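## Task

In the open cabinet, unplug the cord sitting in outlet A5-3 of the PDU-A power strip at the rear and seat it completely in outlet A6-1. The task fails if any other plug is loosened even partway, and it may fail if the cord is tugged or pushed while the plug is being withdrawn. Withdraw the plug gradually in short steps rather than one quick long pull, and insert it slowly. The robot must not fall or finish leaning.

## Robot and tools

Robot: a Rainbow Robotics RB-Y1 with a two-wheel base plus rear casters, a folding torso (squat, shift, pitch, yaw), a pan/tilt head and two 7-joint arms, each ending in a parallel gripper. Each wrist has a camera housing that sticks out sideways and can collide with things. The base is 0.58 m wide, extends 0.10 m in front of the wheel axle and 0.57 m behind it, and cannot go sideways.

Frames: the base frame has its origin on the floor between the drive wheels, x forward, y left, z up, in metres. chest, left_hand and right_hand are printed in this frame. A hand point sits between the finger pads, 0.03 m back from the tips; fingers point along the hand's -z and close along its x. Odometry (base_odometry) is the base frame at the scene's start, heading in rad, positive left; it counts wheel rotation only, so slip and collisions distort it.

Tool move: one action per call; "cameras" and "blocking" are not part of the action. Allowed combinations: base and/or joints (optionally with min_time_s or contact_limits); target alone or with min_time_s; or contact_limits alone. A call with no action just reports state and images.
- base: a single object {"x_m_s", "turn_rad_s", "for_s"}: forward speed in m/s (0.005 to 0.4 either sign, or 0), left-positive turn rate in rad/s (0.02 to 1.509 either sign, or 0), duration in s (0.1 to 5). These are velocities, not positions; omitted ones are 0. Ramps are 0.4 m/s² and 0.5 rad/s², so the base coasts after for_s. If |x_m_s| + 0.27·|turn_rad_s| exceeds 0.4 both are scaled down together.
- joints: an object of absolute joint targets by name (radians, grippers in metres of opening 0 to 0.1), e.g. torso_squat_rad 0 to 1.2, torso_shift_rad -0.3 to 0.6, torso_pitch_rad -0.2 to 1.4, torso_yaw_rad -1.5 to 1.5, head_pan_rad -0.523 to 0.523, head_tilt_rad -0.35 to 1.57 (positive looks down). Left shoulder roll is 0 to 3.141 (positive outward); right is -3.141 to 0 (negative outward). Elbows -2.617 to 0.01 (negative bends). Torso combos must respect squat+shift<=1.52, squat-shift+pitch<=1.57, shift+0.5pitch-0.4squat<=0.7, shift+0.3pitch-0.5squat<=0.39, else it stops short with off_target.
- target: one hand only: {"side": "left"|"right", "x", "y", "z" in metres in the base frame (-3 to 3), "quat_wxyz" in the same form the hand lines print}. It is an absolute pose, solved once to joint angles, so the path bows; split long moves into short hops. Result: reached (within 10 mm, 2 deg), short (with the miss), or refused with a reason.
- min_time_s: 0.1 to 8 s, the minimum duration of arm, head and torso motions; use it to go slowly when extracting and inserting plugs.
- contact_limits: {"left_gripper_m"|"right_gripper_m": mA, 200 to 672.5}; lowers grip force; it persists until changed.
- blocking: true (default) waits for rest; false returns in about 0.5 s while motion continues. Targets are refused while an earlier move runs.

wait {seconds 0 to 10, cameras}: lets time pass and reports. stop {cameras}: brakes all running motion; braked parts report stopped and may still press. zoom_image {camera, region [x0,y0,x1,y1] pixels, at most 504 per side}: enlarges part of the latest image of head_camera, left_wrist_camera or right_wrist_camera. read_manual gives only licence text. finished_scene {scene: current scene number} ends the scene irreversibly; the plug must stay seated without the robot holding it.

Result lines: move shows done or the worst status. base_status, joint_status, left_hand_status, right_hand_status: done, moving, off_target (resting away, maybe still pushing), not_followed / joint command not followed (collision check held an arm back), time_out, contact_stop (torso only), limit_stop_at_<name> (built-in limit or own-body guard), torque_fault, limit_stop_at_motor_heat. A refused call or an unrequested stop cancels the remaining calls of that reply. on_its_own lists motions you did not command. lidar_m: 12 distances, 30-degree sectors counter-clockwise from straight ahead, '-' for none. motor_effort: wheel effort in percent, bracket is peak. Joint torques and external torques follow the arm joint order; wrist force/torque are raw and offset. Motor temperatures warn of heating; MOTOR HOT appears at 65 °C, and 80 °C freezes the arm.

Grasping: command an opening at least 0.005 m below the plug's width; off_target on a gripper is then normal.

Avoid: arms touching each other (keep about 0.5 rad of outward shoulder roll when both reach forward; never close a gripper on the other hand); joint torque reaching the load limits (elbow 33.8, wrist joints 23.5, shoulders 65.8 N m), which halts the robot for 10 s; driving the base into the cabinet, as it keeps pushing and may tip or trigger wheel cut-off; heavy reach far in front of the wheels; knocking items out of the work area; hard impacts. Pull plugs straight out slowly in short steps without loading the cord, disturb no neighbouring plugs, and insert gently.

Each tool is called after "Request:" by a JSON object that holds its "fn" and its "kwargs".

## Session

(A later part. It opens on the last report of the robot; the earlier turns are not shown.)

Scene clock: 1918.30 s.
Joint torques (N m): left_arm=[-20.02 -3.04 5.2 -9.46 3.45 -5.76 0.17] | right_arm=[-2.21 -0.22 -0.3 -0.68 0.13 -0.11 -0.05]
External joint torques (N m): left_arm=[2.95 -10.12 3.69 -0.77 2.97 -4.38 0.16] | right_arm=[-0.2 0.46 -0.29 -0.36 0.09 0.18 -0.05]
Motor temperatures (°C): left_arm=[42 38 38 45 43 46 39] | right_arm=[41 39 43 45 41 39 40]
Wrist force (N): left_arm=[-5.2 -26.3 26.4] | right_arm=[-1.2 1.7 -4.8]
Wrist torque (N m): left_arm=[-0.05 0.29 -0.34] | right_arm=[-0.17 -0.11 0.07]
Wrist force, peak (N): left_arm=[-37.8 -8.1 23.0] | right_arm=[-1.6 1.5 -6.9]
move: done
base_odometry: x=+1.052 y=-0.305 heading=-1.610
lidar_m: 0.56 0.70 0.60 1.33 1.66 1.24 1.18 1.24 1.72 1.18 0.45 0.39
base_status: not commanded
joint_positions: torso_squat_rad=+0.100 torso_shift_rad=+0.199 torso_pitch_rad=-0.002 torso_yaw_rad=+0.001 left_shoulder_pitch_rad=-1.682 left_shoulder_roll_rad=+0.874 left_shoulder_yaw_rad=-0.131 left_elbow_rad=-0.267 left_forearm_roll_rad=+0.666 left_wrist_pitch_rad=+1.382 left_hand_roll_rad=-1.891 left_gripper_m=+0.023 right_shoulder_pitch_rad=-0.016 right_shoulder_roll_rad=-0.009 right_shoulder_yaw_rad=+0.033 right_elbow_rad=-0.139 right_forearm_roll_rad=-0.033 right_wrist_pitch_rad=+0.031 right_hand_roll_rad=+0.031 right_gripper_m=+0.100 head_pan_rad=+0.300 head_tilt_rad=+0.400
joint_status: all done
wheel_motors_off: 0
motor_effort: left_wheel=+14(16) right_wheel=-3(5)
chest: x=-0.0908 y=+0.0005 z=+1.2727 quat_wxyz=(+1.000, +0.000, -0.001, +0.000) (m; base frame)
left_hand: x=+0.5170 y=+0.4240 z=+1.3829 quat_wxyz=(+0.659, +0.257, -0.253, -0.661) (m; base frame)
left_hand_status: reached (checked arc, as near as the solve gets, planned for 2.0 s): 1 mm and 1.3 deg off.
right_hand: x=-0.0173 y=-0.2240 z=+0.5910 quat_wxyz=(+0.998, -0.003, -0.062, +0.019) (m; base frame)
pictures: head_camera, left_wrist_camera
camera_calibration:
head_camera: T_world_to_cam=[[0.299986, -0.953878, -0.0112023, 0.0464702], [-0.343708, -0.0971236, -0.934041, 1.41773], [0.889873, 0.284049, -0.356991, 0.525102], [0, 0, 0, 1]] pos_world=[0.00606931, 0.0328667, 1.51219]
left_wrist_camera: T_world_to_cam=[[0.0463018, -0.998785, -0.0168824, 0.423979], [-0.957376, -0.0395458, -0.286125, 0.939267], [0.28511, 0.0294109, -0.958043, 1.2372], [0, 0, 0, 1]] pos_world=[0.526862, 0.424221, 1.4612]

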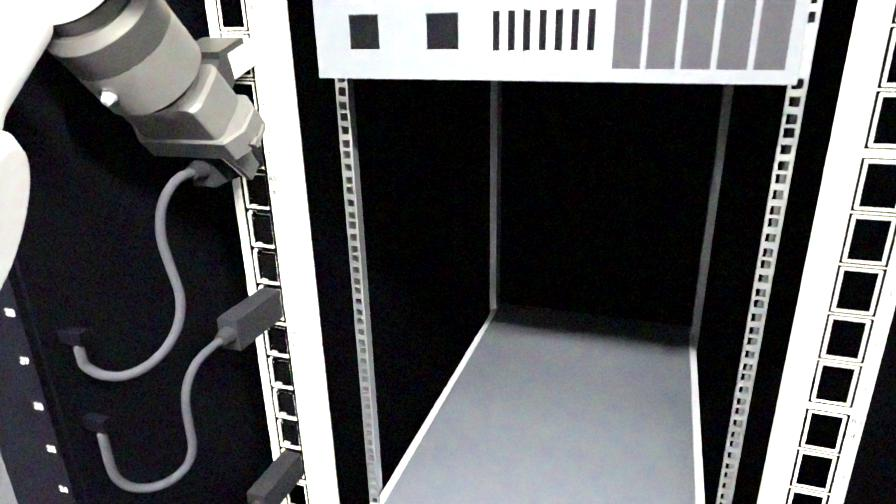

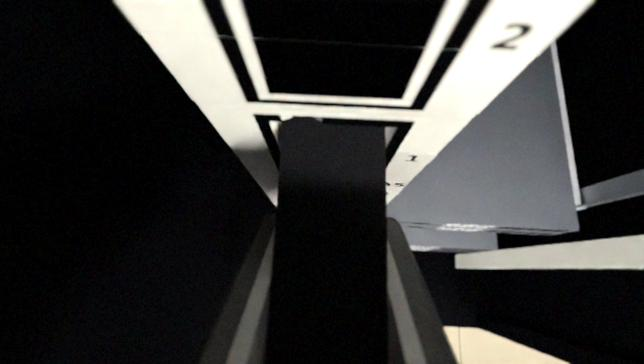

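Request:
{"fn": "move", "kwargs": {"target": {"side":"left","x":0.5145,"y":0.4235,"z":1.382,"quat_wxyz":[0.6597,0.2466,-0.2495,-0.6646]}, "min_time_s": 2, "cameras": []}}

Request:
{"fn": "move", "kwargs": {"joints": {"left_gripper_m":0.032}, "cameras": ["head_camera","left_wrist_camera"]}}

Request:
{"fn": "zoom_image", "kwargs": {"camera": "head_camera", "region": [190, 155, 270, 205]}}

Request:
{"fn": "zoom_image", "kwargs": {"camera": "left_wrist_camera", "region": [270, 60, 400, 190]}}

Scene clock: 1929.00 s.
Joint torques (N m): left_arm=[-20.78 -1.42 4.59 -6.27 3.14 1.47 -0.03] | right_arm=[-2.18 -0.44 -0.25 -0.69 0.14 -0.05 0.01]
External joint torques (N m): left_arm=[2.12 -8.45 3.07 2.39 2.65 2.83 -0.04] | right_arm=[-0.2 0.25 -0.24 -0.39 0.1 0.24 0.01]
Motor temperatures (°C): left_arm=[42 38 38 45 43 46 39] | right_arm=[41 39 43 45 41 39 40]
Wrist force (N): left_arm=[-10.9 1.4 8.0] | right_arm=[-1.4 1.3 -5.7]
Wrist torque (N m): left_arm=[0.54 1.01 -0.21] | right_arm=[-0.07 -0.16 0.11]
Wrist force, peak (N): left_arm=[-5.3 -26.8 26.6] | right_arm=[-1.4 1.5 -6.9]
move: done
base_odometry: x=+1.052 y=-0.305 heading=-1.610
lidar_m: 0.56 0.68 0.60 1.31 1.66 1.23 1.19 1.24 1.71 1.18 0.46 0.37
base_status: not commanded
joint_positions: torso_squat_rad=+0.100 torso_shift_rad=+0.200 torso_pitch_rad=-0.001 torso_yaw_rad=+0.000 left_shoulder_pitch_rad=-1.684 left_shoulder_roll_rad=+0.878 left_shoulder_yaw_rad=-0.130 left_elbow_rad=-0.268 left_forearm_roll_rad=+0.668 left_wrist_pitch_rad=+1.397 left_hand_roll_rad=-1.894 left_gripper_m=+0.023 right_shoulder_pitch_rad=-0.016 right_shoulder_roll_rad=-0.009 right_shoulder_yaw_rad=+0.033 right_elbow_rad=-0.139 right_forearm_roll_rad=-0.033 right_wrist_pitch_rad=+0.031 right_hand_roll_rad=+0.031 right_gripper_m=+0.100 head_pan_rad=+0.300 head_tilt_rad=+0.400
joint_status: all done
wheel_motors_off: 0
motor_effort: left_wheel=+6(14) right_wheel=-1(3)
chest: x=-0.0903 y=+0.0005 z=+1.2726 quat_wxyz=(+1.000, +0.000, -0.001, +0.000) (m; base frame)
left_hand: x=+0.5148 y=+0.4243 z=+1.3826 quat_wxyz=(+0.659, +0.252, -0.251, -0.663) (m; base frame)
left_hand_status: reached (checked arc, planned for 2.0 s): 1 mm and 0.7 deg off.
right_hand: x=-0.0174 y=-0.2240 z=+0.5909 quat_wxyz=(+0.998, -0.003, -0.062, +0.019) (m; base frame)
pictures: none
No camera images: "cameras" was empty.

Scene clock: 1929.53 s.
Joint torques (N m): left_arm=[-20.71 -0.73 3.81 -6.64 1.91 -0.91 0.02] | right_arm=[-2.23 -0.41 -0.17 -0.7 0.06 -0.14 0.01]
External joint torques (N m): left_arm=[2.19 -7.76 2.3 2.02 1.42 0.45 0.01] | right_arm=[-0.24 0.28 -0.16 -0.4 0.02 0.15 0]
Motor temperatures (°C): left_arm=[42 38 38 45 43 46 39] | right_arm=[41 39 43 45 41 39 40]
Wrist force (N): left_arm=[-7.9 -3.0 8.3] | right_arm=[-2.3 2.5 -6.3]
Wrist torque (N m): left_arm=[-0.26 -0.24 -0.02] | right_arm=[-0.25 -0.24 0.05]
Wrist force, peak (N): left_arm=[-11.2 1.6 8.0] | right_arm=[-2.3 2.5 -6.3]
move: done
base_odometry: x=+1.052 y=-0.305 heading=-1.610
lidar_m: 0.56 0.69 0.61 1.32 1.67 1.24 1.18 1.23 1.70 1.19 0.45 0.37
base_status: not commanded
joint_positions: torso_squat_rad=+0.100 torso_shift_rad=+0.200 torso_pitch_rad=-0.001 torso_yaw_rad=+0.000 left_shoulder_pitch_rad=-1.684 left_shoulder_roll_rad=+0.878 left_shoulder_yaw_rad=-0.130 left_elbow_rad=-0.268 left_forearm_roll_rad=+0.668 left_wrist_pitch_rad=+1.398 left_hand_roll_rad=-1.894 left_gripper_m=+0.032 right_shoulder_pitch_rad=-0.016 right_shoulder_roll_rad=-0.009 right_shoulder_yaw_rad=+0.033 right_elbow_rad=-0.139 right_forearm_roll_rad=-0.033 right_wrist_pitch_rad=+0.031 right_hand_roll_rad=+0.031 right_gripper_m=+0.100 head_pan_rad=+0.300 head_tilt_rad=+0.400
joint_status: all done
wheel_motors_off: 0
motor_effort: left_wheel=+5(6) right_wheel=-1(1)
chest: x=-0.0902 y=+0.0005 z=+1.2726 quat_wxyz=(+1.000, +0.000, -0.001, +0.000) (m; base frame)
left_hand: x=+0.5148 y=+0.4240 z=+1.3824 quat_wxyz=(+0.659, +0.251, -0.251, -0.663) (m; base frame)
right_hand: x=-0.0174 y=-0.2240 z=+0.5909 quat_wxyz=(+0.998, -0.003, -0.062, +0.019) (m; base frame)
pictures: head_camera, left_wrist_camera
camera_calibration:
head_camera: T_world_to_cam=[[0.299649, -0.953981, -0.0114613, 0.0465313], [-0.344573, -0.0970134, -0.933733, 1.41744], [0.889652, 0.283741, -0.357786, 0.525596], [0, 0, 0, 1]] pos_world=[0.00687017, 0.0327673, 1.51209]
left_wrist_camera: T_world_to_cam=[[0.0419869, -0.999029, -0.0133838, 0.421591], [-0.960503, -0.0366724, -0.275843, 0.923281], [0.275084, 0.0244369, -0.96111, 1.24896], [0, 0, 0, 1]] pos_world=[0.525543, 0.42452, 1.46071]

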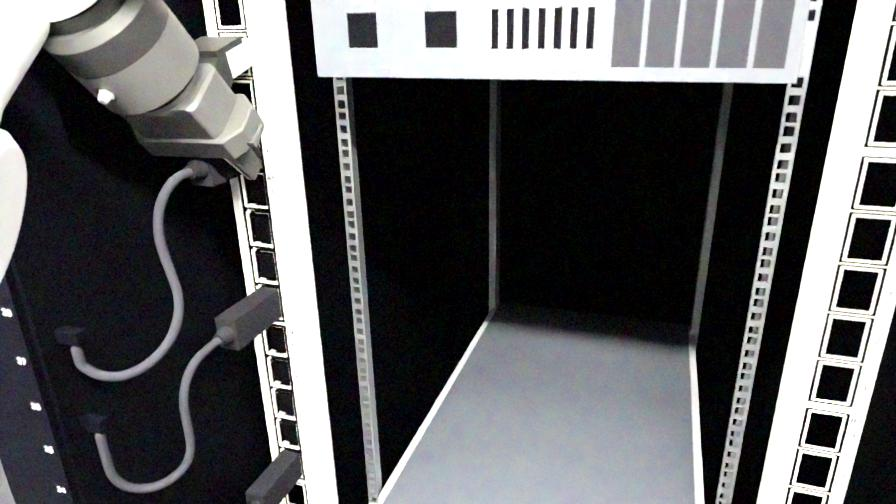

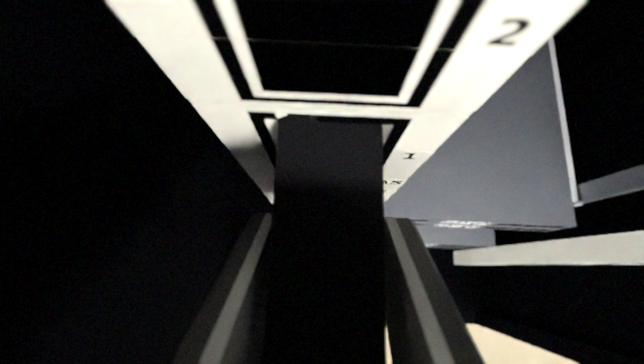

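Scaled by 6.300 from the camera's 896x504 image, which has a finer 1280x720 frame.

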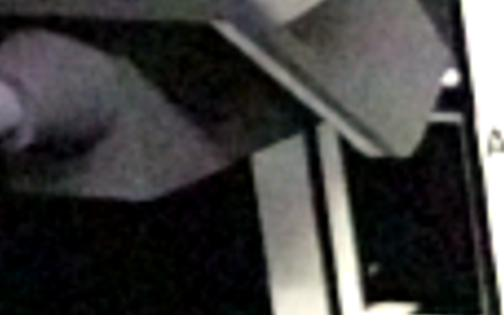

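Scaled by 3.877 from the camera's 644x364 image, which has a finer 1265x715 frame.

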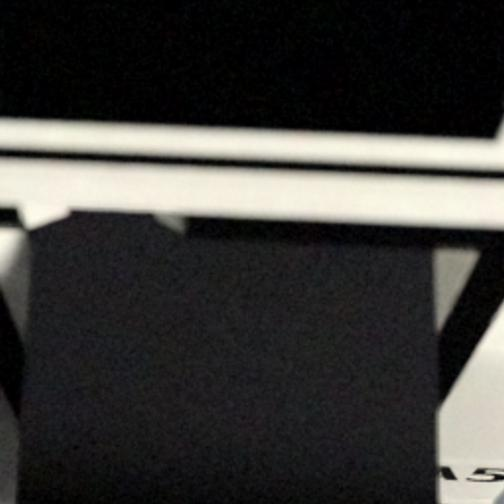

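Request:
{"fn": "move", "kwargs": {"target": {"side":"left","x":0.509,"y":0.4245,"z":1.382,"quat_wxyz":[0.6597,0.2466,-0.2495,-0.6646]}, "min_time_s": 2, "cameras": []}}

Request:
{"fn": "move", "kwargs": {"target": {"side":"left","x":0.503,"y":0.4245,"z":1.3825,"quat_wxyz":[0.6597,0.2466,-0.2495,-0.6646]}, "min_time_s": 2, "cameras": ["head_camera","left_wrist_camera"]}}

Request:
{"fn": "zoom_image", "kwargs": {"camera": "head_camera", "region": [190, 155, 270, 205]}}

Request:
{"fn": "zoom_image", "kwargs": {"camera": "left_wrist_camera", "region": [270, 10, 400, 140]}}

Scene clock: 1936.63 s.
Joint torques (N m): left_arm=[-21.75 8.27 3.5 -10.07 0.68 -1.07 -0.29] | right_arm=[-2.16 -0.31 0 -0.61 0.04 -0.09 -0.08]
External joint torques (N m): left_arm=[1.03 1.23 1.93 -1.47 0.19 0.27 -0.3] | right_arm=[-0.19 0.38 0.02 -0.31 0.01 0.2 -0.09]
Motor temperatures (°C): left_arm=[42 38 38 45 42 46 39] | right_arm=[41 39 43 45 41 39 40]
Wrist force (N): left_arm=[-2.6 -2.8 -3.3] | right_arm=[-2.0 1.7 -6.2]
Wrist torque (N m): left_arm=[-0.12 -0.21 0.09] | right_arm=[-0.12 -0.19 0.05]
Wrist force, peak (N): left_arm=[-7.8 -2.9 8.4] | right_arm=[-2.6 1.5 -6.7]
move: done
base_odometry: x=+1.052 y=-0.305 heading=-1.610
lidar_m: 0.56 0.69 0.60 1.31 1.66 1.23 1.18 1.24 1.72 1.17 0.45 0.37
base_status: not commanded
joint_positions: torso_squat_rad=+0.100 torso_shift_rad=+0.200 torso_pitch_rad=+0.000 torso_yaw_rad=+0.000 left_shoulder_pitch_rad=-1.680 left_shoulder_roll_rad=+0.886 left_shoulder_yaw_rad=-0.128 left_elbow_rad=-0.283 left_forearm_roll_rad=+0.672 left_wrist_pitch_rad=+1.429 left_hand_roll_rad=-1.894 left_gripper_m=+0.032 right_shoulder_pitch_rad=-0.016 right_shoulder_roll_rad=-0.009 right_shoulder_yaw_rad=+0.033 right_elbow_rad=-0.139 right_forearm_roll_rad=-0.033 right_wrist_pitch_rad=+0.031 right_hand_roll_rad=+0.031 right_gripper_m=+0.100 head_pan_rad=+0.300 head_tilt_rad=+0.400
joint_status: all done
wheel_motors_off: 0
motor_effort: left_wheel=+1(5) right_wheel=+0(1)
chest: x=-0.0898 y=+0.0005 z=+1.2726 quat_wxyz=(+1.000, +0.000, +0.000, +0.000) (m; base frame)
left_hand: x=+0.5101 y=+0.4242 z=+1.3820 quat_wxyz=(+0.660, +0.243, -0.248, -0.666) (m; base frame)
left_hand_status: reached (checked arc, planned for 2.0 s): 1 mm and 0.5 deg off.
right_hand: x=-0.0175 y=-0.2241 z=+0.5908 quat_wxyz=(+0.998, -0.003, -0.062, +0.019) (m; base frame)
pictures: none
No camera images: "cameras" was empty.

Scene clock: 1938.97 s.
Joint torques (N m): left_arm=[-21.7 8.29 4.5 -9.5 0.68 -1.21 0.06] | right_arm=[-1.97 -0.22 -0.17 -0.6 0.22 -0.12 0.01]
External joint torques (N m): left_arm=[0.84 -0.18 1.93 -1.59 0.29 0.16 0.05] | right_arm=[-0.01 0.46 -0.16 -0.3 0.19 0.17 0]
Motor temperatures (°C): left_arm=[42 38 38 45 42 45 39] | right_arm=[41 39 43 45 41 39 40]
Wrist force (N): left_arm=[-2.4 -3.1 -3.8] | right_arm=[-2.9 0.7 -6.1]
Wrist torque (N m): left_arm=[-0.06 -0.20 0.10] | right_arm=[-0.03 -0.32 0.05]
Wrist force, peak (N): left_arm=[-2.6 -3.3 -3.8] | right_arm=[-1.7 2.5 -6.7]
move: done
base_odometry: x=+1.052 y=-0.305 heading=-1.610
lidar_m: 0.56 0.70 0.60 1.32 1.67 1.23 1.19 1.24 1.71 1.18 0.45 0.38
base_status: not commanded
joint_positions: torso_squat_rad=+0.100 torso_shift_rad=+0.200 torso_pitch_rad=+0.000 torso_yaw_rad=+0.000 left_shoulder_pitch_rad=-1.547 left_shoulder_roll_rad=+0.914 left_shoulder_yaw_rad=-0.095 left_elbow_rad=-0.530 left_forearm_roll_rad=+0.704 left_wrist_pitch_rad=+1.531 left_hand_roll_rad=-1.810 left_gripper_m=+0.032 right_shoulder_pitch_rad=-0.016 right_shoulder_roll_rad=-0.009 right_shoulder_yaw_rad=+0.033 right_elbow_rad=-0.139 right_forearm_roll_rad=-0.033 right_wrist_pitch_rad=+0.031 right_hand_roll_rad=+0.031 right_gripper_m=+0.100 head_pan_rad=+0.300 head_tilt_rad=+0.400
joint_status: all done
wheel_motors_off: 0
motor_effort: left_wheel=-2(2) right_wheel=+1(3)
chest: x=-0.0897 y=+0.0003 z=+1.2726 quat_wxyz=(+1.000, +0.000, +0.000, +0.000) (m; base frame)
left_hand: x=+0.5030 y=+0.4240 z=+1.3827 quat_wxyz=(+0.660, +0.243, -0.248, -0.667) (m; base frame)
left_hand_status: reached (checked arc, planned for 2.0 s): 1 mm and 0.5 deg off.
right_hand: x=-0.0175 y=-0.2241 z=+0.5907 quat_wxyz=(+0.998, -0.003, -0.062, +0.019) (m; base frame)
pictures: head_camera, left_wrist_camera
camera_calibration:
head_camera: T_world_to_cam=[[0.299224, -0.954108, -0.0119601, 0.0467947], [-0.34535, -0.096606, -0.933488, 1.41709], [0.889493, 0.283452, -0.358408, 0.525938], [0, 0, 0, 1]] pos_world=[0.00757066, 0.0324676, 1.51189]
left_wrist_camera: T_world_to_cam=[[0.0352184, -0.999341, -0.00881987, 0.419279], [-0.965551, -0.0317482, -0.25827, 0.888215], [0.257819, 0.0176119, -0.966033, 1.27081], [0, 0, 0, 1]] pos_world=[0.515211, 0.42482, 1.46074]

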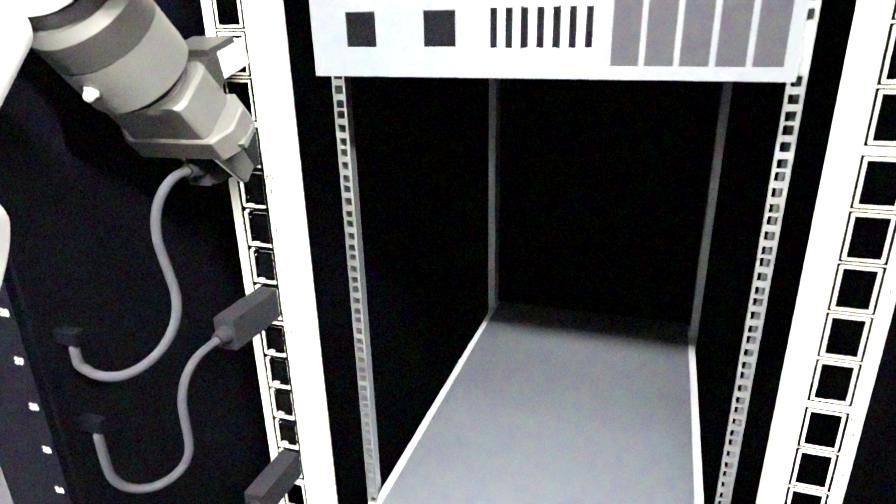

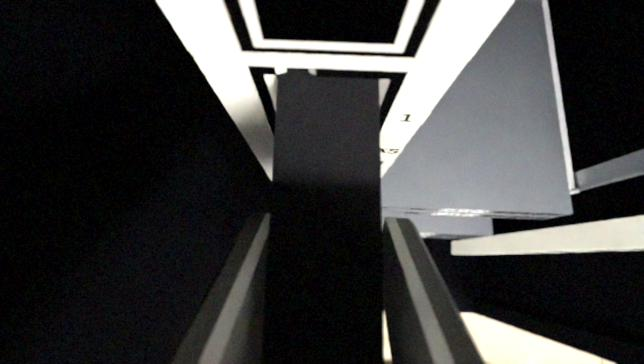

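Scaled by 6.300 from the camera's 896x504 image, which has a finer 1280x720 frame.

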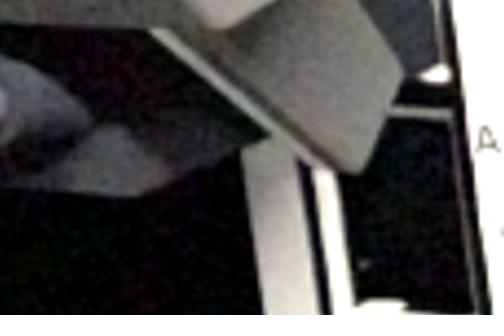

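Scaled by 3.877 from the camera's 644x364 image, which has a finer 1265x715 frame.

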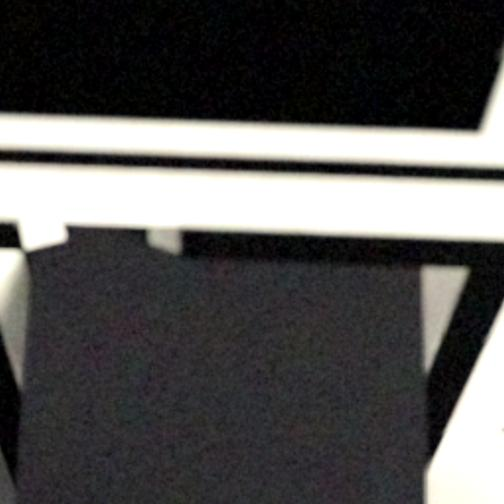

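Request:
{"fn": "move", "kwargs": {"target": {"side":"left","x":0.503,"y":0.4262,"z":1.3825,"quat_wxyz":[0.6597,0.2466,-0.2495,-0.6646]}, "min_time_s": 2, "cameras": []}}

Request:
{"fn": "move", "kwargs": {"joints": {"left_gripper_m":0.0}, "cameras": ["left_wrist_camera"]}}

Request:
{"fn": "zoom_image", "kwargs": {"camera": "left_wrist_camera", "region": [270, 10, 400, 140]}}

Scene clock: 1947.43 s.
Joint torques (N m): left_arm=[-20.86 9.83 4.76 -8.78 0.62 -1.07 0.15] | right_arm=[-2.02 -0.27 -0.34 -0.65 0.1 -0.04 0.05]
External joint torques (N m): left_arm=[1.62 1.19 2.09 -0.92 0.24 0.31 0.14] | right_arm=[-0.06 0.41 -0.33 -0.36 0.06 0.25 0.05]
Motor temperatures (°C): left_arm=[42 38 38 45 42 45 39] | right_arm=[41 39 43 45 41 39 40]
Wrist force (N): left_arm=[-2.5 -2.8 -3.9] | right_arm=[-1.7 1.2 -6.0]
Wrist torque (N m): left_arm=[-0.07 -0.19 0.09] | right_arm=[-0.08 -0.22 0.07]
Wrist force, peak (N): left_arm=[-2.4 -3.5 -4.0] | right_arm=[-2.1 2.1 -6.9]
move: done
base_odometry: x=+1.052 y=-0.305 heading=-1.610
lidar_m: 0.56 0.69 0.60 1.32 1.67 1.24 1.18 1.23 1.72 1.18 0.46 0.37
base_status: not commanded
joint_positions: torso_squat_rad=+0.100 torso_shift_rad=+0.200 torso_pitch_rad=+0.000 torso_yaw_rad=+0.000 left_shoulder_pitch_rad=-1.530 left_shoulder_roll_rad=+0.918 left_shoulder_yaw_rad=-0.089 left_elbow_rad=-0.555 left_forearm_roll_rad=+0.708 left_wrist_pitch_rad=+1.531 left_hand_roll_rad=-1.803 left_gripper_m=+0.032 right_shoulder_pitch_rad=-0.016 right_shoulder_roll_rad=-0.009 right_shoulder_yaw_rad=+0.033 right_elbow_rad=-0.139 right_forearm_roll_rad=-0.033 right_wrist_pitch_rad=+0.031 right_hand_roll_rad=+0.031 right_gripper_m=+0.100 head_pan_rad=+0.300 head_tilt_rad=+0.400
joint_status: all done
wheel_motors_off: 0
motor_effort: left_wheel=-2(3) right_wheel=+2(2)
chest: x=-0.0897 y=+0.0003 z=+1.2726 quat_wxyz=(+1.000, +0.000, +0.000, +0.000) (m; base frame)
left_hand: x=+0.5031 y=+0.4258 z=+1.3829 quat_wxyz=(+0.659, +0.246, -0.249, -0.665) (m; base frame)
left_hand_status: reached (checked arc, planned for 2.0 s): 1 mm and 0.1 deg off.
right_hand: x=-0.0175 y=-0.2241 z=+0.5907 quat_wxyz=(+0.998, -0.003, -0.062, +0.019) (m; base frame)
pictures: none
No camera images: "cameras" was empty.

Scene clock: 1948.27 s.
Joint torques (N m): left_arm=[-20.75 9.82 4.88 -8.41 0.78 -1.05 0.11] | right_arm=[-2.23 -0.25 -0.08 -0.63 0.1 -0.11 -0.03]
External joint torques (N m): left_arm=[1.73 1.17 2.2 -0.55 0.4 0.33 0.11] | right_arm=[-0.27 0.43 -0.07 -0.33 0.07 0.18 -0.03]
Motor temperatures (°C): left_arm=[42 38 38 45 42 45 39] | right_arm=[41 39 43 45 41 39 40]
Wrist force (N): left_arm=[-4.2 -2.4 -2.5] | right_arm=[-1.9 1.8 -6.0]
Wrist torque (N m): left_arm=[0.01 0.22 -0.21] | right_arm=[-0.15 -0.19 0.07]
Wrist force, peak (N): left_arm=[-4.2 -2.4 -2.5] | right_arm=[-2.1 1.3 -6.7]
move: off_target
base_odometry: x=+1.052 y=-0.305 heading=-1.610
lidar_m: 0.56 0.69 0.60 1.32 1.67 1.24 1.18 1.23 1.73 1.18 0.44 0.38
base_status: not commanded
joint_positions: torso_squat_rad=+0.100 torso_shift_rad=+0.200 torso_pitch_rad=+0.000 torso_yaw_rad=+0.000 left_shoulder_pitch_rad=-1.530 left_shoulder_roll_rad=+0.918 left_shoulder_yaw_rad=-0.089 left_elbow_rad=-0.556 left_forearm_roll_rad=+0.708 left_wrist_pitch_rad=+1.531 left_hand_roll_rad=-1.803 left_gripper_m=+0.024 right_shoulder_pitch_rad=-0.016 right_shoulder_roll_rad=-0.009 right_shoulder_yaw_rad=+0.033 right_elbow_rad=-0.139 right_forearm_roll_rad=-0.033 right_wrist_pitch_rad=+0.031 right_hand_roll_rad=+0.031 right_gripper_m=+0.100 head_pan_rad=+0.300 head_tilt_rad=+0.400
joint_status: left_gripper_m off_target (ended at +0.024, target +0.000)
wheel_motors_off: 0
motor_effort: left_wheel=-2(3) right_wheel=+2(2)
chest: x=-0.0897 y=+0.0003 z=+1.2726 quat_wxyz=(+1.000, +0.000, +0.000, +0.000) (m; base frame)
left_hand: x=+0.5031 y=+0.4258 z=+1.3829 quat_wxyz=(+0.659, +0.246, -0.249, -0.665) (m; base frame)
right_hand: x=-0.0175 y=-0.2241 z=+0.5907 quat_wxyz=(+0.998, -0.003, -0.062, +0.019) (m; base frame)
pictures: left_wrist_camera
camera_calibration:
left_wrist_camera: T_world_to_cam=[[0.0376365, -0.999236, -0.0105257, 0.422204], [-0.96336, -0.033482, -0.266112, 0.898848], [0.265557, 0.0201556, -0.963885, 1.263], [0, 0, 0, 1]] pos_world=[0.514626, 0.42652, 1.46103]

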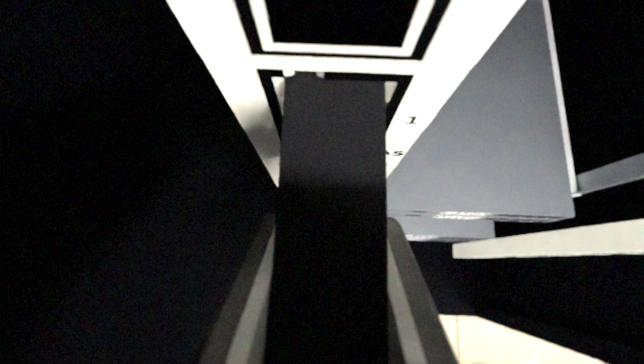

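Scaled by 3.877 from the camera's 644x364 image, which has a finer 1265x715 frame.

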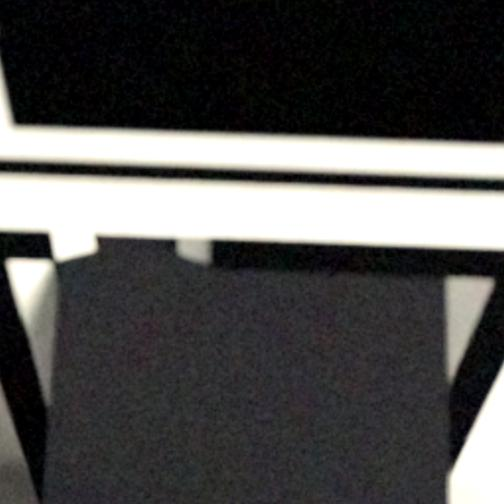

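Request:
{"fn": "move", "kwargs": {"target": {"side":"left","x":0.5085,"y":0.425,"z":1.3828,"quat_wxyz":[0.6597,0.2466,-0.2495,-0.6646]}, "min_time_s": 3, "cameras": []}}

Request:
{"fn": "move", "kwargs": {"target": {"side":"left","x":0.5095,"y":0.436,"z":1.3828,"quat_wxyz":[0.6597,0.2466,-0.2495,-0.6646]}, "min_time_s": 2, "cameras": []}}

Request:
{"fn": "move", "kwargs": {"target": {"side":"left","x":0.5105,"y":0.413,"z":1.3828,"quat_wxyz":[0.6597,0.2466,-0.2495,-0.6646]}, "min_time_s": 2, "cameras": []}}

Request:
{"fn": "move", "kwargs": {"target": {"side":"left","x":0.5105,"y":0.425,"z":1.3828,"quat_wxyz":[0.6597,0.2466,-0.2495,-0.6646]}, "min_time_s": 2, "cameras": ["head_camera","left_wrist_camera"]}}

Request:
{"fn": "zoom_image", "kwargs": {"camera": "head_camera", "region": [190, 155, 270, 205]}}

Request:
{"fn": "zoom_image", "kwargs": {"camera": "left_wrist_camera", "region": [270, 10, 400, 140]}}

Scene clock: 1963.03 s.
Joint torques (N m): left_arm=[-26.74 2.52 1.59 -9.29 1.09 -7.21 0.37] | right_arm=[-2 -0.26 -0.09 -0.67 0.11 0.02 -0.02]
External joint torques (N m): left_arm=[-4.11 -5.81 -0.84 -1.25 0.69 -5.83 0.36] | right_arm=[0 0.41 -0.08 -0.36 0.07 0.31 -0.02]
Motor temperatures (°C): left_arm=[42 38 38 45 42 45 39] | right_arm=[41 39 43 45 41 39 40]
Wrist force (N): left_arm=[1.6 -27.7 18.4] | right_arm=[-2.1 1.2 -5.6]
Wrist torque (N m): left_arm=[-0.48 -0.16 -0.69] | right_arm=[-0.13 -0.24 0.06]
Wrist force, peak (N): left_arm=[2.0 -30.9 21.3] | right_arm=[-2.0 2.4 -6.6]
move: done
base_odometry: x=+1.052 y=-0.305 heading=-1.610
lidar_m: 0.57 0.69 0.61 1.31 1.66 1.23 1.18 1.24 1.72 1.18 0.45 0.38
base_status: not commanded
joint_positions: torso_squat_rad=+0.100 torso_shift_rad=+0.199 torso_pitch_rad=-0.001 torso_yaw_rad=+0.000 left_shoulder_pitch_rad=-1.561 left_shoulder_roll_rad=+0.908 left_shoulder_yaw_rad=-0.099 left_elbow_rad=-0.496 left_forearm_roll_rad=+0.696 left_wrist_pitch_rad=+1.500 left_hand_roll_rad=-1.820 left_gripper_m=+0.023 right_shoulder_pitch_rad=-0.016 right_shoulder_roll_rad=-0.009 right_shoulder_yaw_rad=+0.033 right_elbow_rad=-0.139 right_forearm_roll_rad=-0.033 right_wrist_pitch_rad=+0.031 right_hand_roll_rad=+0.031 right_gripper_m=+0.100 head_pan_rad=+0.300 head_tilt_rad=+0.400
joint_status: all done
wheel_motors_off: 0
motor_effort: left_wheel=+7(7) right_wheel=+2(2)
chest: x=-0.0905 y=+0.0003 z=+1.2726 quat_wxyz=(+1.000, +0.000, -0.001, +0.000) (m; base frame)
left_hand: x=+0.5064 y=+0.4257 z=+1.3832 quat_wxyz=(+0.660, +0.249, -0.250, -0.663) (m; base frame)
left_hand_status: reached (checked arc, planned for 3.0 s): 2 mm and 0.3 deg off.
right_hand: x=-0.0175 y=-0.2240 z=+0.5908 quat_wxyz=(+0.998, -0.003, -0.062, +0.019) (m; base frame)
pictures: none
No camera images: "cameras" was empty.

Scene clock: 1965.37 s.
Joint torques (N m): left_arm=[-19.56 22.86 9.35 -5.47 5.16 -14.52 0.08] | right_arm=[-1.93 -0.36 -0.28 -0.81 0.1 -0.08 -0.01]
External joint torques (N m): left_arm=[3.08 15.42 7.6 3.05 4.67 -13.16 0.07] | right_arm=[0.09 0.21 -0.28 -0.49 0.06 0.22 -0.02]
Motor temperatures (°C): left_arm=[42 38 38 45 42 45 39] | right_arm=[41 39 43 45 41 39 40]
Wrist force (N): left_arm=[-1.1 -67.5 34.1] | right_arm=[-1.5 1.5 -6.1]
Wrist torque (N m): left_arm=[-0.06 -0.41 -0.25] | right_arm=[-0.13 -0.16 0.02]
Wrist force, peak (N): left_arm=[-1.1 -68.4 34.5] | right_arm=[-2.8 1.3 -6.6]
move: done
base_odometry: x=+1.052 y=-0.305 heading=-1.610
lidar_m: 0.56 0.69 0.61 1.32 1.67 1.24 1.18 1.23 1.72 1.17 0.45 0.38
base_status: not commanded
joint_positions: torso_squat_rad=+0.100 torso_shift_rad=+0.199 torso_pitch_rad=-0.002 torso_yaw_rad=+0.000 left_shoulder_pitch_rad=-1.644 left_shoulder_roll_rad=+0.902 left_shoulder_yaw_rad=-0.116 left_elbow_rad=-0.327 left_forearm_roll_rad=+0.680 left_wrist_pitch_rad=+1.428 left_hand_roll_rad=-1.898 left_gripper_m=+0.023 right_shoulder_pitch_rad=-0.016 right_shoulder_roll_rad=-0.009 right_shoulder_yaw_rad=+0.033 right_elbow_rad=-0.139 right_forearm_roll_rad=-0.033 right_wrist_pitch_rad=+0.031 right_hand_roll_rad=+0.031 right_gripper_m=+0.100 head_pan_rad=+0.300 head_tilt_rad=+0.400
joint_status: all done
wheel_motors_off: 0
motor_effort: left_wheel=+6(10) right_wheel=+6(7)
chest: x=-0.0910 y=-0.0012 z=+1.2727 quat_wxyz=(+1.000, +0.001, -0.001, +0.000) (m; base frame)
left_hand: x=+0.5087 y=+0.4313 z=+1.3836 quat_wxyz=(+0.657, +0.252, -0.249, -0.665) (m; base frame)
left_hand_status: reached (checked arc, planned for 2.0 s): 5 mm and 0.7 deg off.
right_hand: x=-0.0176 y=-0.2239 z=+0.5904 quat_wxyz=(+0.998, -0.002, -0.063, +0.019) (m; base frame)
pictures: none
No camera images: "cameras" was empty.

Scene clock: 1967.70 s.
Joint torques (N m): left_arm=[-23.28 -20.38 3.76 -8.58 8.19 -0.84 0.75] | right_arm=[-2.01 -0.19 -0.46 -0.74 0.09 -0.17 0]
External joint torques (N m): left_arm=[-0.42 -27.81 1.92 -0.17 7.73 0.51 0.74] | right_arm=[0.01 0.51 -0.44 -0.42 0.06 0.13 0]
Motor temperatures (°C): left_arm=[42 38 38 45 42 46 39] | right_arm=[41 39 43 45 41 39 40]
Wrist force (N): left_arm=[-31.8 -15.3 29.7] | right_arm=[-1.9 1.4 -5.7]
Wrist torque (N m): left_arm=[0.76 1.08 -0.59] | right_arm=[-0.09 -0.19 0.07]
Wrist force, peak (N): left_arm=[-0.9 -67.9 34.5] | right_arm=[-1.8 1.3 -6.8]
move: done
base_odometry: x=+1.052 y=-0.305 heading=-1.610
lidar_m: 0.56 0.69 0.60 1.32 1.65 1.23 1.18 1.24 1.72 1.17 0.46 0.37
base_status: not commanded
joint_positions: torso_squat_rad=+0.100 torso_shift_rad=+0.199 torso_pitch_rad=-0.002 torso_yaw_rad=+0.001 left_shoulder_pitch_rad=-1.646 left_shoulder_roll_rad=+0.883 left_shoulder_yaw_rad=-0.122 left_elbow_rad=-0.353 left_forearm_roll_rad=+0.674 left_wrist_pitch_rad=+1.458 left_hand_roll_rad=-1.854 left_gripper_m=+0.023 right_shoulder_pitch_rad=-0.016 right_shoulder_roll_rad=-0.009 right_shoulder_yaw_rad=+0.033 right_elbow_rad=-0.139 right_forearm_roll_rad=-0.033 right_wrist_pitch_rad=+0.031 right_hand_roll_rad=+0.031 right_gripper_m=+0.100 head_pan_rad=+0.300 head_tilt_rad=+0.400
joint_status: all done
wheel_motors_off: 0
motor_effort: left_wheel=+16(17) right_wheel=-2(7)
chest: x=-0.0911 y=+0.0008 z=+1.2727 quat_wxyz=(+1.000, -0.001, -0.001, +0.000) (m; base frame)
left_hand: x=+0.5088 y=+0.4206 z=+1.3831 quat_wxyz=(+0.663, +0.242, -0.248, -0.664) (m; base frame)
left_hand_status: reached (checked arc, planned for 2.0 s): 8 mm and 0.7 deg off.
right_hand: x=-0.0173 y=-0.2239 z=+0.5911 quat_wxyz=(+0.998, -0.003, -0.063, +0.019) (m; base frame)
pictures: none
No camera images: "cameras" was empty.

Scene clock: 1970.03 s.
Joint torques (N m): left_arm=[-22.35 -0.65 5.75 -9.01 3.13 -9.49 0.27] | right_arm=[-2.36 -0.29 -0.46 -0.73 0.09 -0.15 -0.08]
External joint torques (N m): left_arm=[0.45 -8.06 3.96 -0.55 2.67 -8.13 0.26] | right_arm=[-0.32 0.38 -0.45 -0.4 0.05 0.15 -0.08]
Motor temperatures (°C): left_arm=[42 38 38 45 42 46 39] | right_arm=[41 39 43 45 41 39 40]
Wrist force (N): left_arm=[-1.5 -41.1 37.3] | right_arm=[-2.3 1.1 -6.1]
Wrist torque (N m): left_arm=[-0.19 -0.21 -0.50] | right_arm=[-0.08 -0.28 0.09]
Wrist force, peak (N): left_arm=[-1.2 -41.3 37.4] | right_arm=[-1.9 2.2 -6.7]
move: done
base_odometry: x=+1.052 y=-0.305 heading=-1.610
lidar_m: 0.55 0.69 0.59 1.32 1.67 1.22 1.18 1.24 1.71 1.18 0.45 0.38
base_status: not commanded
joint_positions: torso_squat_rad=+0.100 torso_shift_rad=+0.199 torso_pitch_rad=-0.002 torso_yaw_rad=+0.001 left_shoulder_pitch_rad=-1.647 left_shoulder_roll_rad=+0.890 left_shoulder_yaw_rad=-0.121 left_elbow_rad=-0.340 left_forearm_roll_rad=+0.676 left_wrist_pitch_rad=+1.441 left_hand_roll_rad=-1.873 left_gripper_m=+0.023 right_shoulder_pitch_rad=-0.016 right_shoulder_roll_rad=-0.009 right_shoulder_yaw_rad=+0.033 right_elbow_rad=-0.139 right_forearm_roll_rad=-0.033 right_wrist_pitch_rad=+0.031 right_hand_roll_rad=+0.031 right_gripper_m=+0.100 head_pan_rad=+0.300 head_tilt_rad=+0.400
joint_status: all done
wheel_motors_off: 0
motor_effort: left_wheel=+17(17) right_wheel=-1(3)
chest: x=-0.0912 y=+0.0003 z=+1.2727 quat_wxyz=(+1.000, +0.000, -0.001, +0.000) (m; base frame)
left_hand: x=+0.5095 y=+0.4254 z=+1.3834 quat_wxyz=(+0.660, +0.248, -0.249, -0.664) (m; base frame)
left_hand_status: reached (checked arc, planned for 2.0 s): 1 mm and 0.2 deg off.
right_hand: x=-0.0174 y=-0.2240 z=+0.5910 quat_wxyz=(+0.998, -0.003, -0.063, +0.019) (m; base frame)
pictures: head_camera, left_wrist_camera
camera_calibration:
head_camera: T_world_to_cam=[[0.30005, -0.953855, -0.0114044, 0.0465437], [-0.343264, -0.0968092, -0.934236, 1.41789], [0.890022, 0.284232, -0.356472, 0.524905], [0, 0, 0, 1]] pos_world=[0.0055686, 0.0324659, 1.51229]
left_wrist_camera: T_world_to_cam=[[0.0410258, -0.999081, -0.0124063, 0.422288], [-0.962838, -0.036214, -0.267641, 0.908157], [0.266945, 0.0229254, -0.963439, 1.25927], [0, 0, 0, 1]] pos_world=[0.520928, 0.425919, 1.46153]

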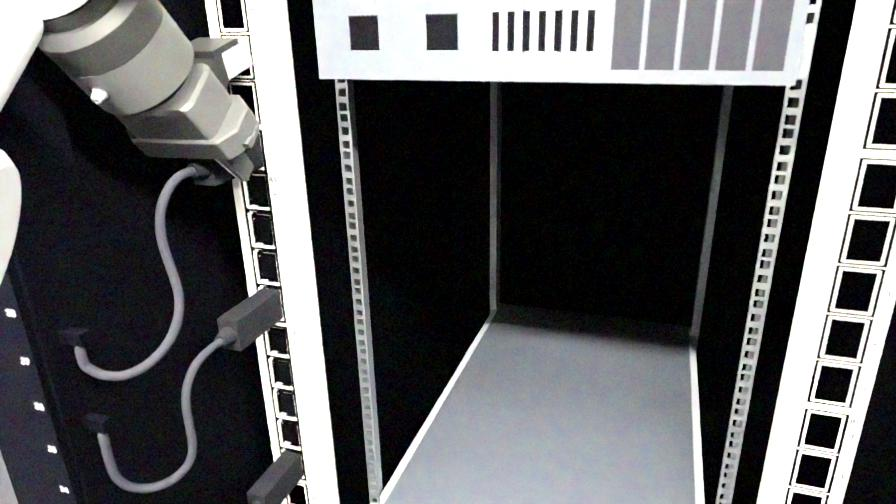

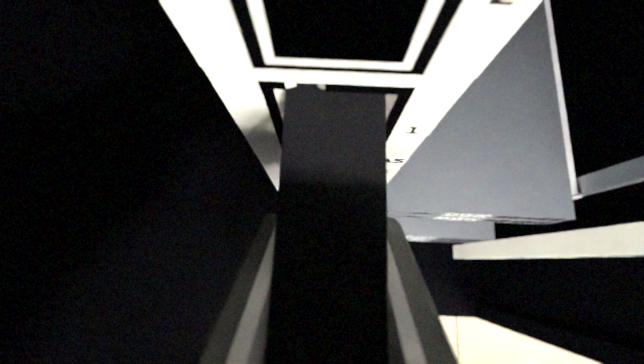

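Scaled by 6.300 from the camera's 896x504 image, which has a finer 1280x720 frame.

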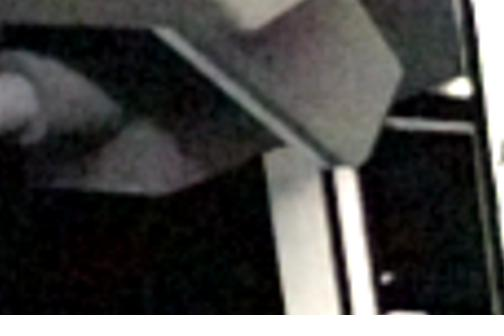

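Scaled by 3.877 from the camera's 644x364 image, which has a finer 1265x715 frame.

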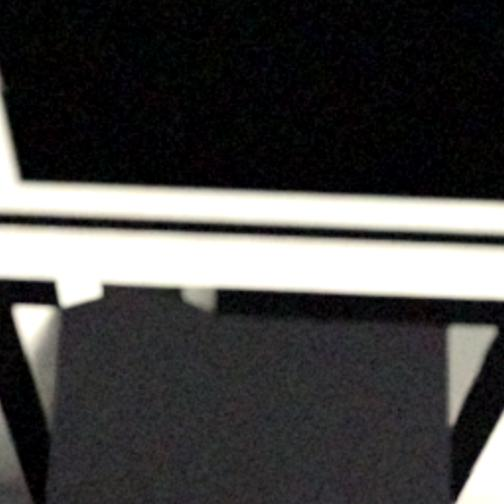

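Request:
{"fn": "move", "kwargs": {"target": {"side":"left","x":0.5125,"y":0.436,"z":1.383,"quat_wxyz":[0.6597,0.2466,-0.2495,-0.6646]}, "min_time_s": 2, "cameras": []}}

Request:
{"fn": "move", "kwargs": {"target": {"side":"left","x":0.5125,"y":0.413,"z":1.383,"quat_wxyz":[0.6597,0.2466,-0.2495,-0.6646]}, "min_time_s": 3, "cameras": []}}

Request:
{"fn": "move", "kwargs": {"target": {"side":"left","x":0.5125,"y":0.425,"z":1.383,"quat_wxyz":[0.6597,0.2466,-0.2495,-0.6646]}, "min_time_s": 2, "cameras": ["head_camera","left_wrist_camera"]}}

Request:
{"fn": "zoom_image", "kwargs": {"camera": "head_camera", "region": [190, 155, 270, 205]}}

Request:
{"fn": "zoom_image", "kwargs": {"camera": "left_wrist_camera", "region": [270, 10, 400, 140]}}

Scene clock: 2001.00 s.
Joint torques (N m): left_arm=[-20.38 21.36 5.59 -9.95 2.66 -19.05 0.61] | right_arm=[-2.28 0.04 -0.09 -0.66 0.05 -0.15 0]
External joint torques (N m): left_arm=[2.35 14.24 4.07 -1.25 2.15 -17.68 0.6] | right_arm=[-0.22 0.62 -0.09 -0.33 0.01 0.15 -0.01]
Motor temperatures (°C): left_arm=[42 38 38 45 42 50 39] | right_arm=[41 39 43 45 41 39 40]
Wrist force (N): left_arm=[16.7 -80.7 40.1] | right_arm=[-2.3 1.9 -6.4]
Wrist torque (N m): left_arm=[-0.47 -1.12 -0.84] | right_arm=[-0.17 -0.25 0.10]
Wrist force, peak (N): left_arm=[12.2 -78.9 46.3] | right_arm=[-1.8 1.5 -7.0]
move: done
base_odometry: x=+1.052 y=-0.305 heading=-1.610
lidar_m: 0.56 0.69 0.60 1.32 1.66 1.23 1.18 1.23 1.71 1.18 0.46 0.37
base_status: not commanded
joint_positions: torso_squat_rad=+0.100 torso_shift_rad=+0.198 torso_pitch_rad=-0.003 torso_yaw_rad=+0.000 left_shoulder_pitch_rad=-1.673 left_shoulder_roll_rad=+0.893 left_shoulder_yaw_rad=-0.122 left_elbow_rad=-0.267 left_forearm_roll_rad=+0.672 left_wrist_pitch_rad=+1.388 left_hand_roll_rad=-1.916 left_gripper_m=+0.023 right_shoulder_pitch_rad=-0.016 right_shoulder_roll_rad=-0.009 right_shoulder_yaw_rad=+0.033 right_elbow_rad=-0.139 right_forearm_roll_rad=-0.033 right_wrist_pitch_rad=+0.031 right_hand_roll_rad=+0.031 right_gripper_m=+0.100 head_pan_rad=+0.300 head_tilt_rad=+0.400
joint_status: all done
wheel_motors_off: 0
motor_effort: left_wheel=+16(18) right_wheel=+8(8)
chest: x=-0.0919 y=-0.0011 z=+1.2728 quat_wxyz=(+1.000, +0.001, -0.002, +0.000) (m; base frame)
left_hand: x=+0.5115 y=+0.4315 z=+1.3835 quat_wxyz=(+0.657, +0.257, -0.252, -0.663) (m; base frame)
left_hand_status: reached (checked arc, as near as the solve gets, planned for 2.0 s): 5 mm and 1.3 deg off.
right_hand: x=-0.0175 y=-0.2240 z=+0.5906 quat_wxyz=(+0.998, -0.002, -0.063, +0.019) (m; base frame)
pictures: none
No camera images: "cameras" was empty.

Scene clock: 2004.33 s.
Joint torques (N m): left_arm=[-22.76 -22.8 4.61 -9.92 8.32 -3.47 0.68] | right_arm=[-2.27 -0.49 -0.32 -0.7 0.05 -0.12 0.03]
External joint torques (N m): left_arm=[0.16 -29.77 3.1 -1.29 7.84 -2.12 0.67] | right_arm=[-0.22 0.21 -0.31 -0.37 0.02 0.17 0.03]
Motor temperatures (°C): left_arm=[42 38 38 45 42 50 39] | right_arm=[41 39 43 45 41 39 40]
Wrist force (N): left_arm=[-29.1 -26.8 41.5] | right_arm=[-1.9 1.8 -5.6]
Wrist torque (N m): left_arm=[0.49 0.85 -0.60] | right_arm=[-0.18 -0.22 0.06]
Wrist force, peak (N): left_arm=[16.7 -81.0 39.7] | right_arm=[-2.4 2.0 -6.7]
move: done
base_odometry: x=+1.052 y=-0.305 heading=-1.610
lidar_m: 0.55 0.70 0.61 1.32 1.67 1.24 1.18 1.23 1.71 1.18 0.45 0.37
base_status: not commanded
joint_positions: torso_squat_rad=+0.100 torso_shift_rad=+0.198 torso_pitch_rad=-0.003 torso_yaw_rad=+0.001 left_shoulder_pitch_rad=-1.689 left_shoulder_roll_rad=+0.873 left_shoulder_yaw_rad=-0.132 left_elbow_rad=-0.270 left_forearm_roll_rad=+0.663 left_wrist_pitch_rad=+1.416 left_hand_roll_rad=-1.880 left_gripper_m=+0.023 right_shoulder_pitch_rad=-0.016 right_shoulder_roll_rad=-0.009 right_shoulder_yaw_rad=+0.033 right_elbow_rad=-0.139 right_forearm_roll_rad=-0.033 right_wrist_pitch_rad=+0.031 right_hand_roll_rad=+0.031 right_gripper_m=+0.100 head_pan_rad=+0.300 head_tilt_rad=+0.400
joint_status: all done
wheel_motors_off: 0
motor_effort: left_wheel=+23(23) right_wheel=-2(9)
chest: x=-0.0916 y=+0.0007 z=+1.2727 quat_wxyz=(+1.000, -0.001, -0.002, +0.001) (m; base frame)
left_hand: x=+0.5110 y=+0.4205 z=+1.3832 quat_wxyz=(+0.663, +0.245, -0.248, -0.663) (m; base frame)
left_hand_status: reached (checked arc, planned for 3.0 s): 8 mm and 0.5 deg off.
right_hand: x=-0.0172 y=-0.2239 z=+0.5912 quat_wxyz=(+0.998, -0.003, -0.063, +0.019) (m; base frame)
pictures: none
No camera images: "cameras" was empty.

Scene clock: 2006.67 s.
Joint torques (N m): left_arm=[-19.26 -2.69 5.5 -11.04 2.94 -11.41 0.53] | right_arm=[-2.3 -0.53 -0.12 -0.65 0.1 -0.13 0.06]
External joint torques (N m): left_arm=[3.58 -9.68 3.99 -2.38 2.45 -10.05 0.53] | right_arm=[-0.24 0.14 -0.11 -0.32 0.06 0.17 0.06]
Motor temperatures (°C): left_arm=[42 38 38 45 42 50 39] | right_arm=[41 39 43 45 41 39 40]
Wrist force (N): left_arm=[1.9 -47.8 44.8] | right_arm=[-1.7 1.3 -6.1]
Wrist torque (N m): left_arm=[-0.45 -0.39 -0.82] | right_arm=[-0.15 -0.19 0.07]
Wrist force, peak (N): left_arm=[2.3 -48.1 45.1] | right_arm=[-1.9 1.7 -6.8]
move: done
base_odometry: x=+1.052 y=-0.305 heading=-1.610
lidar_m: 0.56 0.69 0.60 1.32 1.67 1.23 1.18 1.23 1.72 1.18 0.45 0.37
base_status: not commanded
joint_positions: torso_squat_rad=+0.100 torso_shift_rad=+0.198 torso_pitch_rad=-0.003 torso_yaw_rad=+0.001 left_shoulder_pitch_rad=-1.685 left_shoulder_roll_rad=+0.881 left_shoulder_yaw_rad=-0.129 left_elbow_rad=-0.267 left_forearm_roll_rad=+0.666 left_wrist_pitch_rad=+1.403 left_hand_roll_rad=-1.896 left_gripper_m=+0.023 right_shoulder_pitch_rad=-0.016 right_shoulder_roll_rad=-0.009 right_shoulder_yaw_rad=+0.033 right_elbow_rad=-0.139 right_forearm_roll_rad=-0.033 right_wrist_pitch_rad=+0.031 right_hand_roll_rad=+0.031 right_gripper_m=+0.100 head_pan_rad=+0.300 head_tilt_rad=+0.400
joint_status: all done
wheel_motors_off: 0
motor_effort: left_wheel=+22(23) right_wheel=-1(2)
chest: x=-0.0916 y=+0.0003 z=+1.2727 quat_wxyz=(+1.000, +0.000, -0.002, +0.000) (m; base frame)
left_hand: x=+0.5114 y=+0.4254 z=+1.3837 quat_wxyz=(+0.660, +0.251, -0.250, -0.663) (m; base frame)
left_hand_status: reached (checked arc, planned for 2.0 s): 1 mm and 0.5 deg off.
right_hand: x=-0.0173 y=-0.2240 z=+0.5911 quat_wxyz=(+0.998, -0.003, -0.063, +0.019) (m; base frame)
pictures: head_camera, left_wrist_camera
camera_calibration:
head_camera: T_world_to_cam=[[0.300194, -0.953813, -0.0111325, 0.0464071], [-0.342601, -0.0969201, -0.934468, 1.41814], [0.890229, 0.284336, -0.355872, 0.524535], [0, 0, 0, 1]] pos_world=[0.00496766, 0.0325658, 1.51239]
left_wrist_camera: T_world_to_cam=[[0.0427793, -0.998994, -0.0134818, 0.422858], [-0.961147, -0.0374678, -0.273484, 0.917717], [0.272704, 0.0246575, -0.961782, 1.25313], [0, 0, 0, 1]] pos_world=[0.522239, 0.425919, 1.46192]

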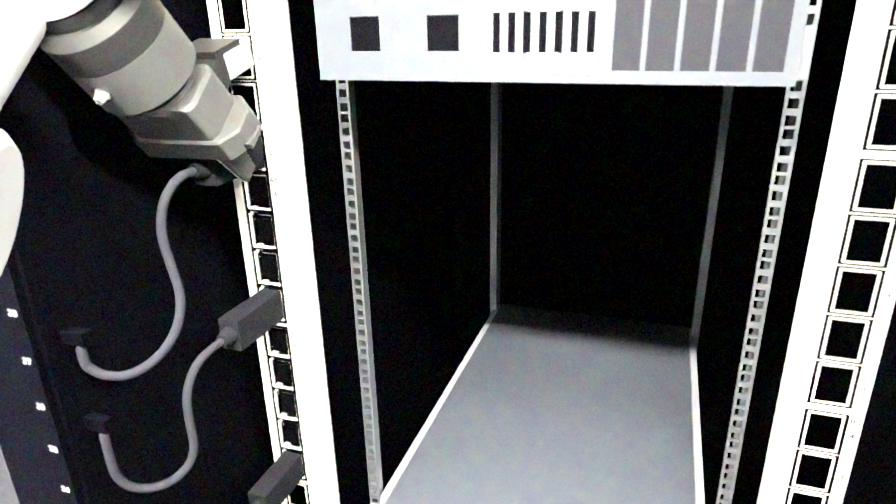

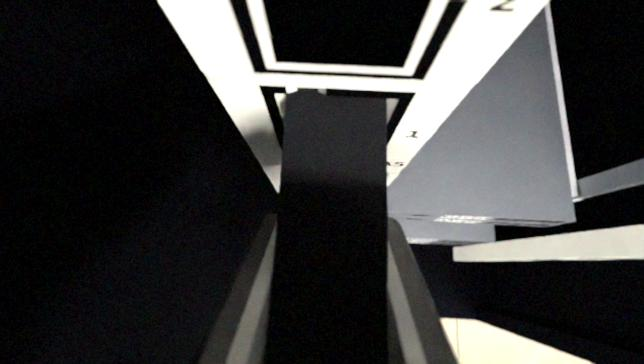

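Scaled by 6.300 from the camera's 896x504 image, which has a finer 1280x720 frame.

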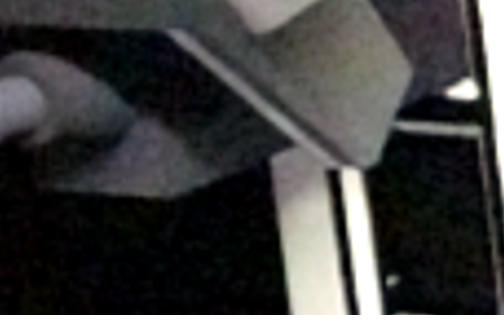

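Scaled by 3.877 from the camera's 644x364 image, which has a finer 1265x715 frame.

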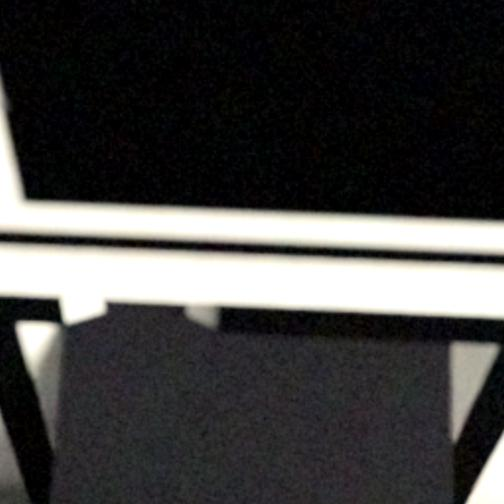

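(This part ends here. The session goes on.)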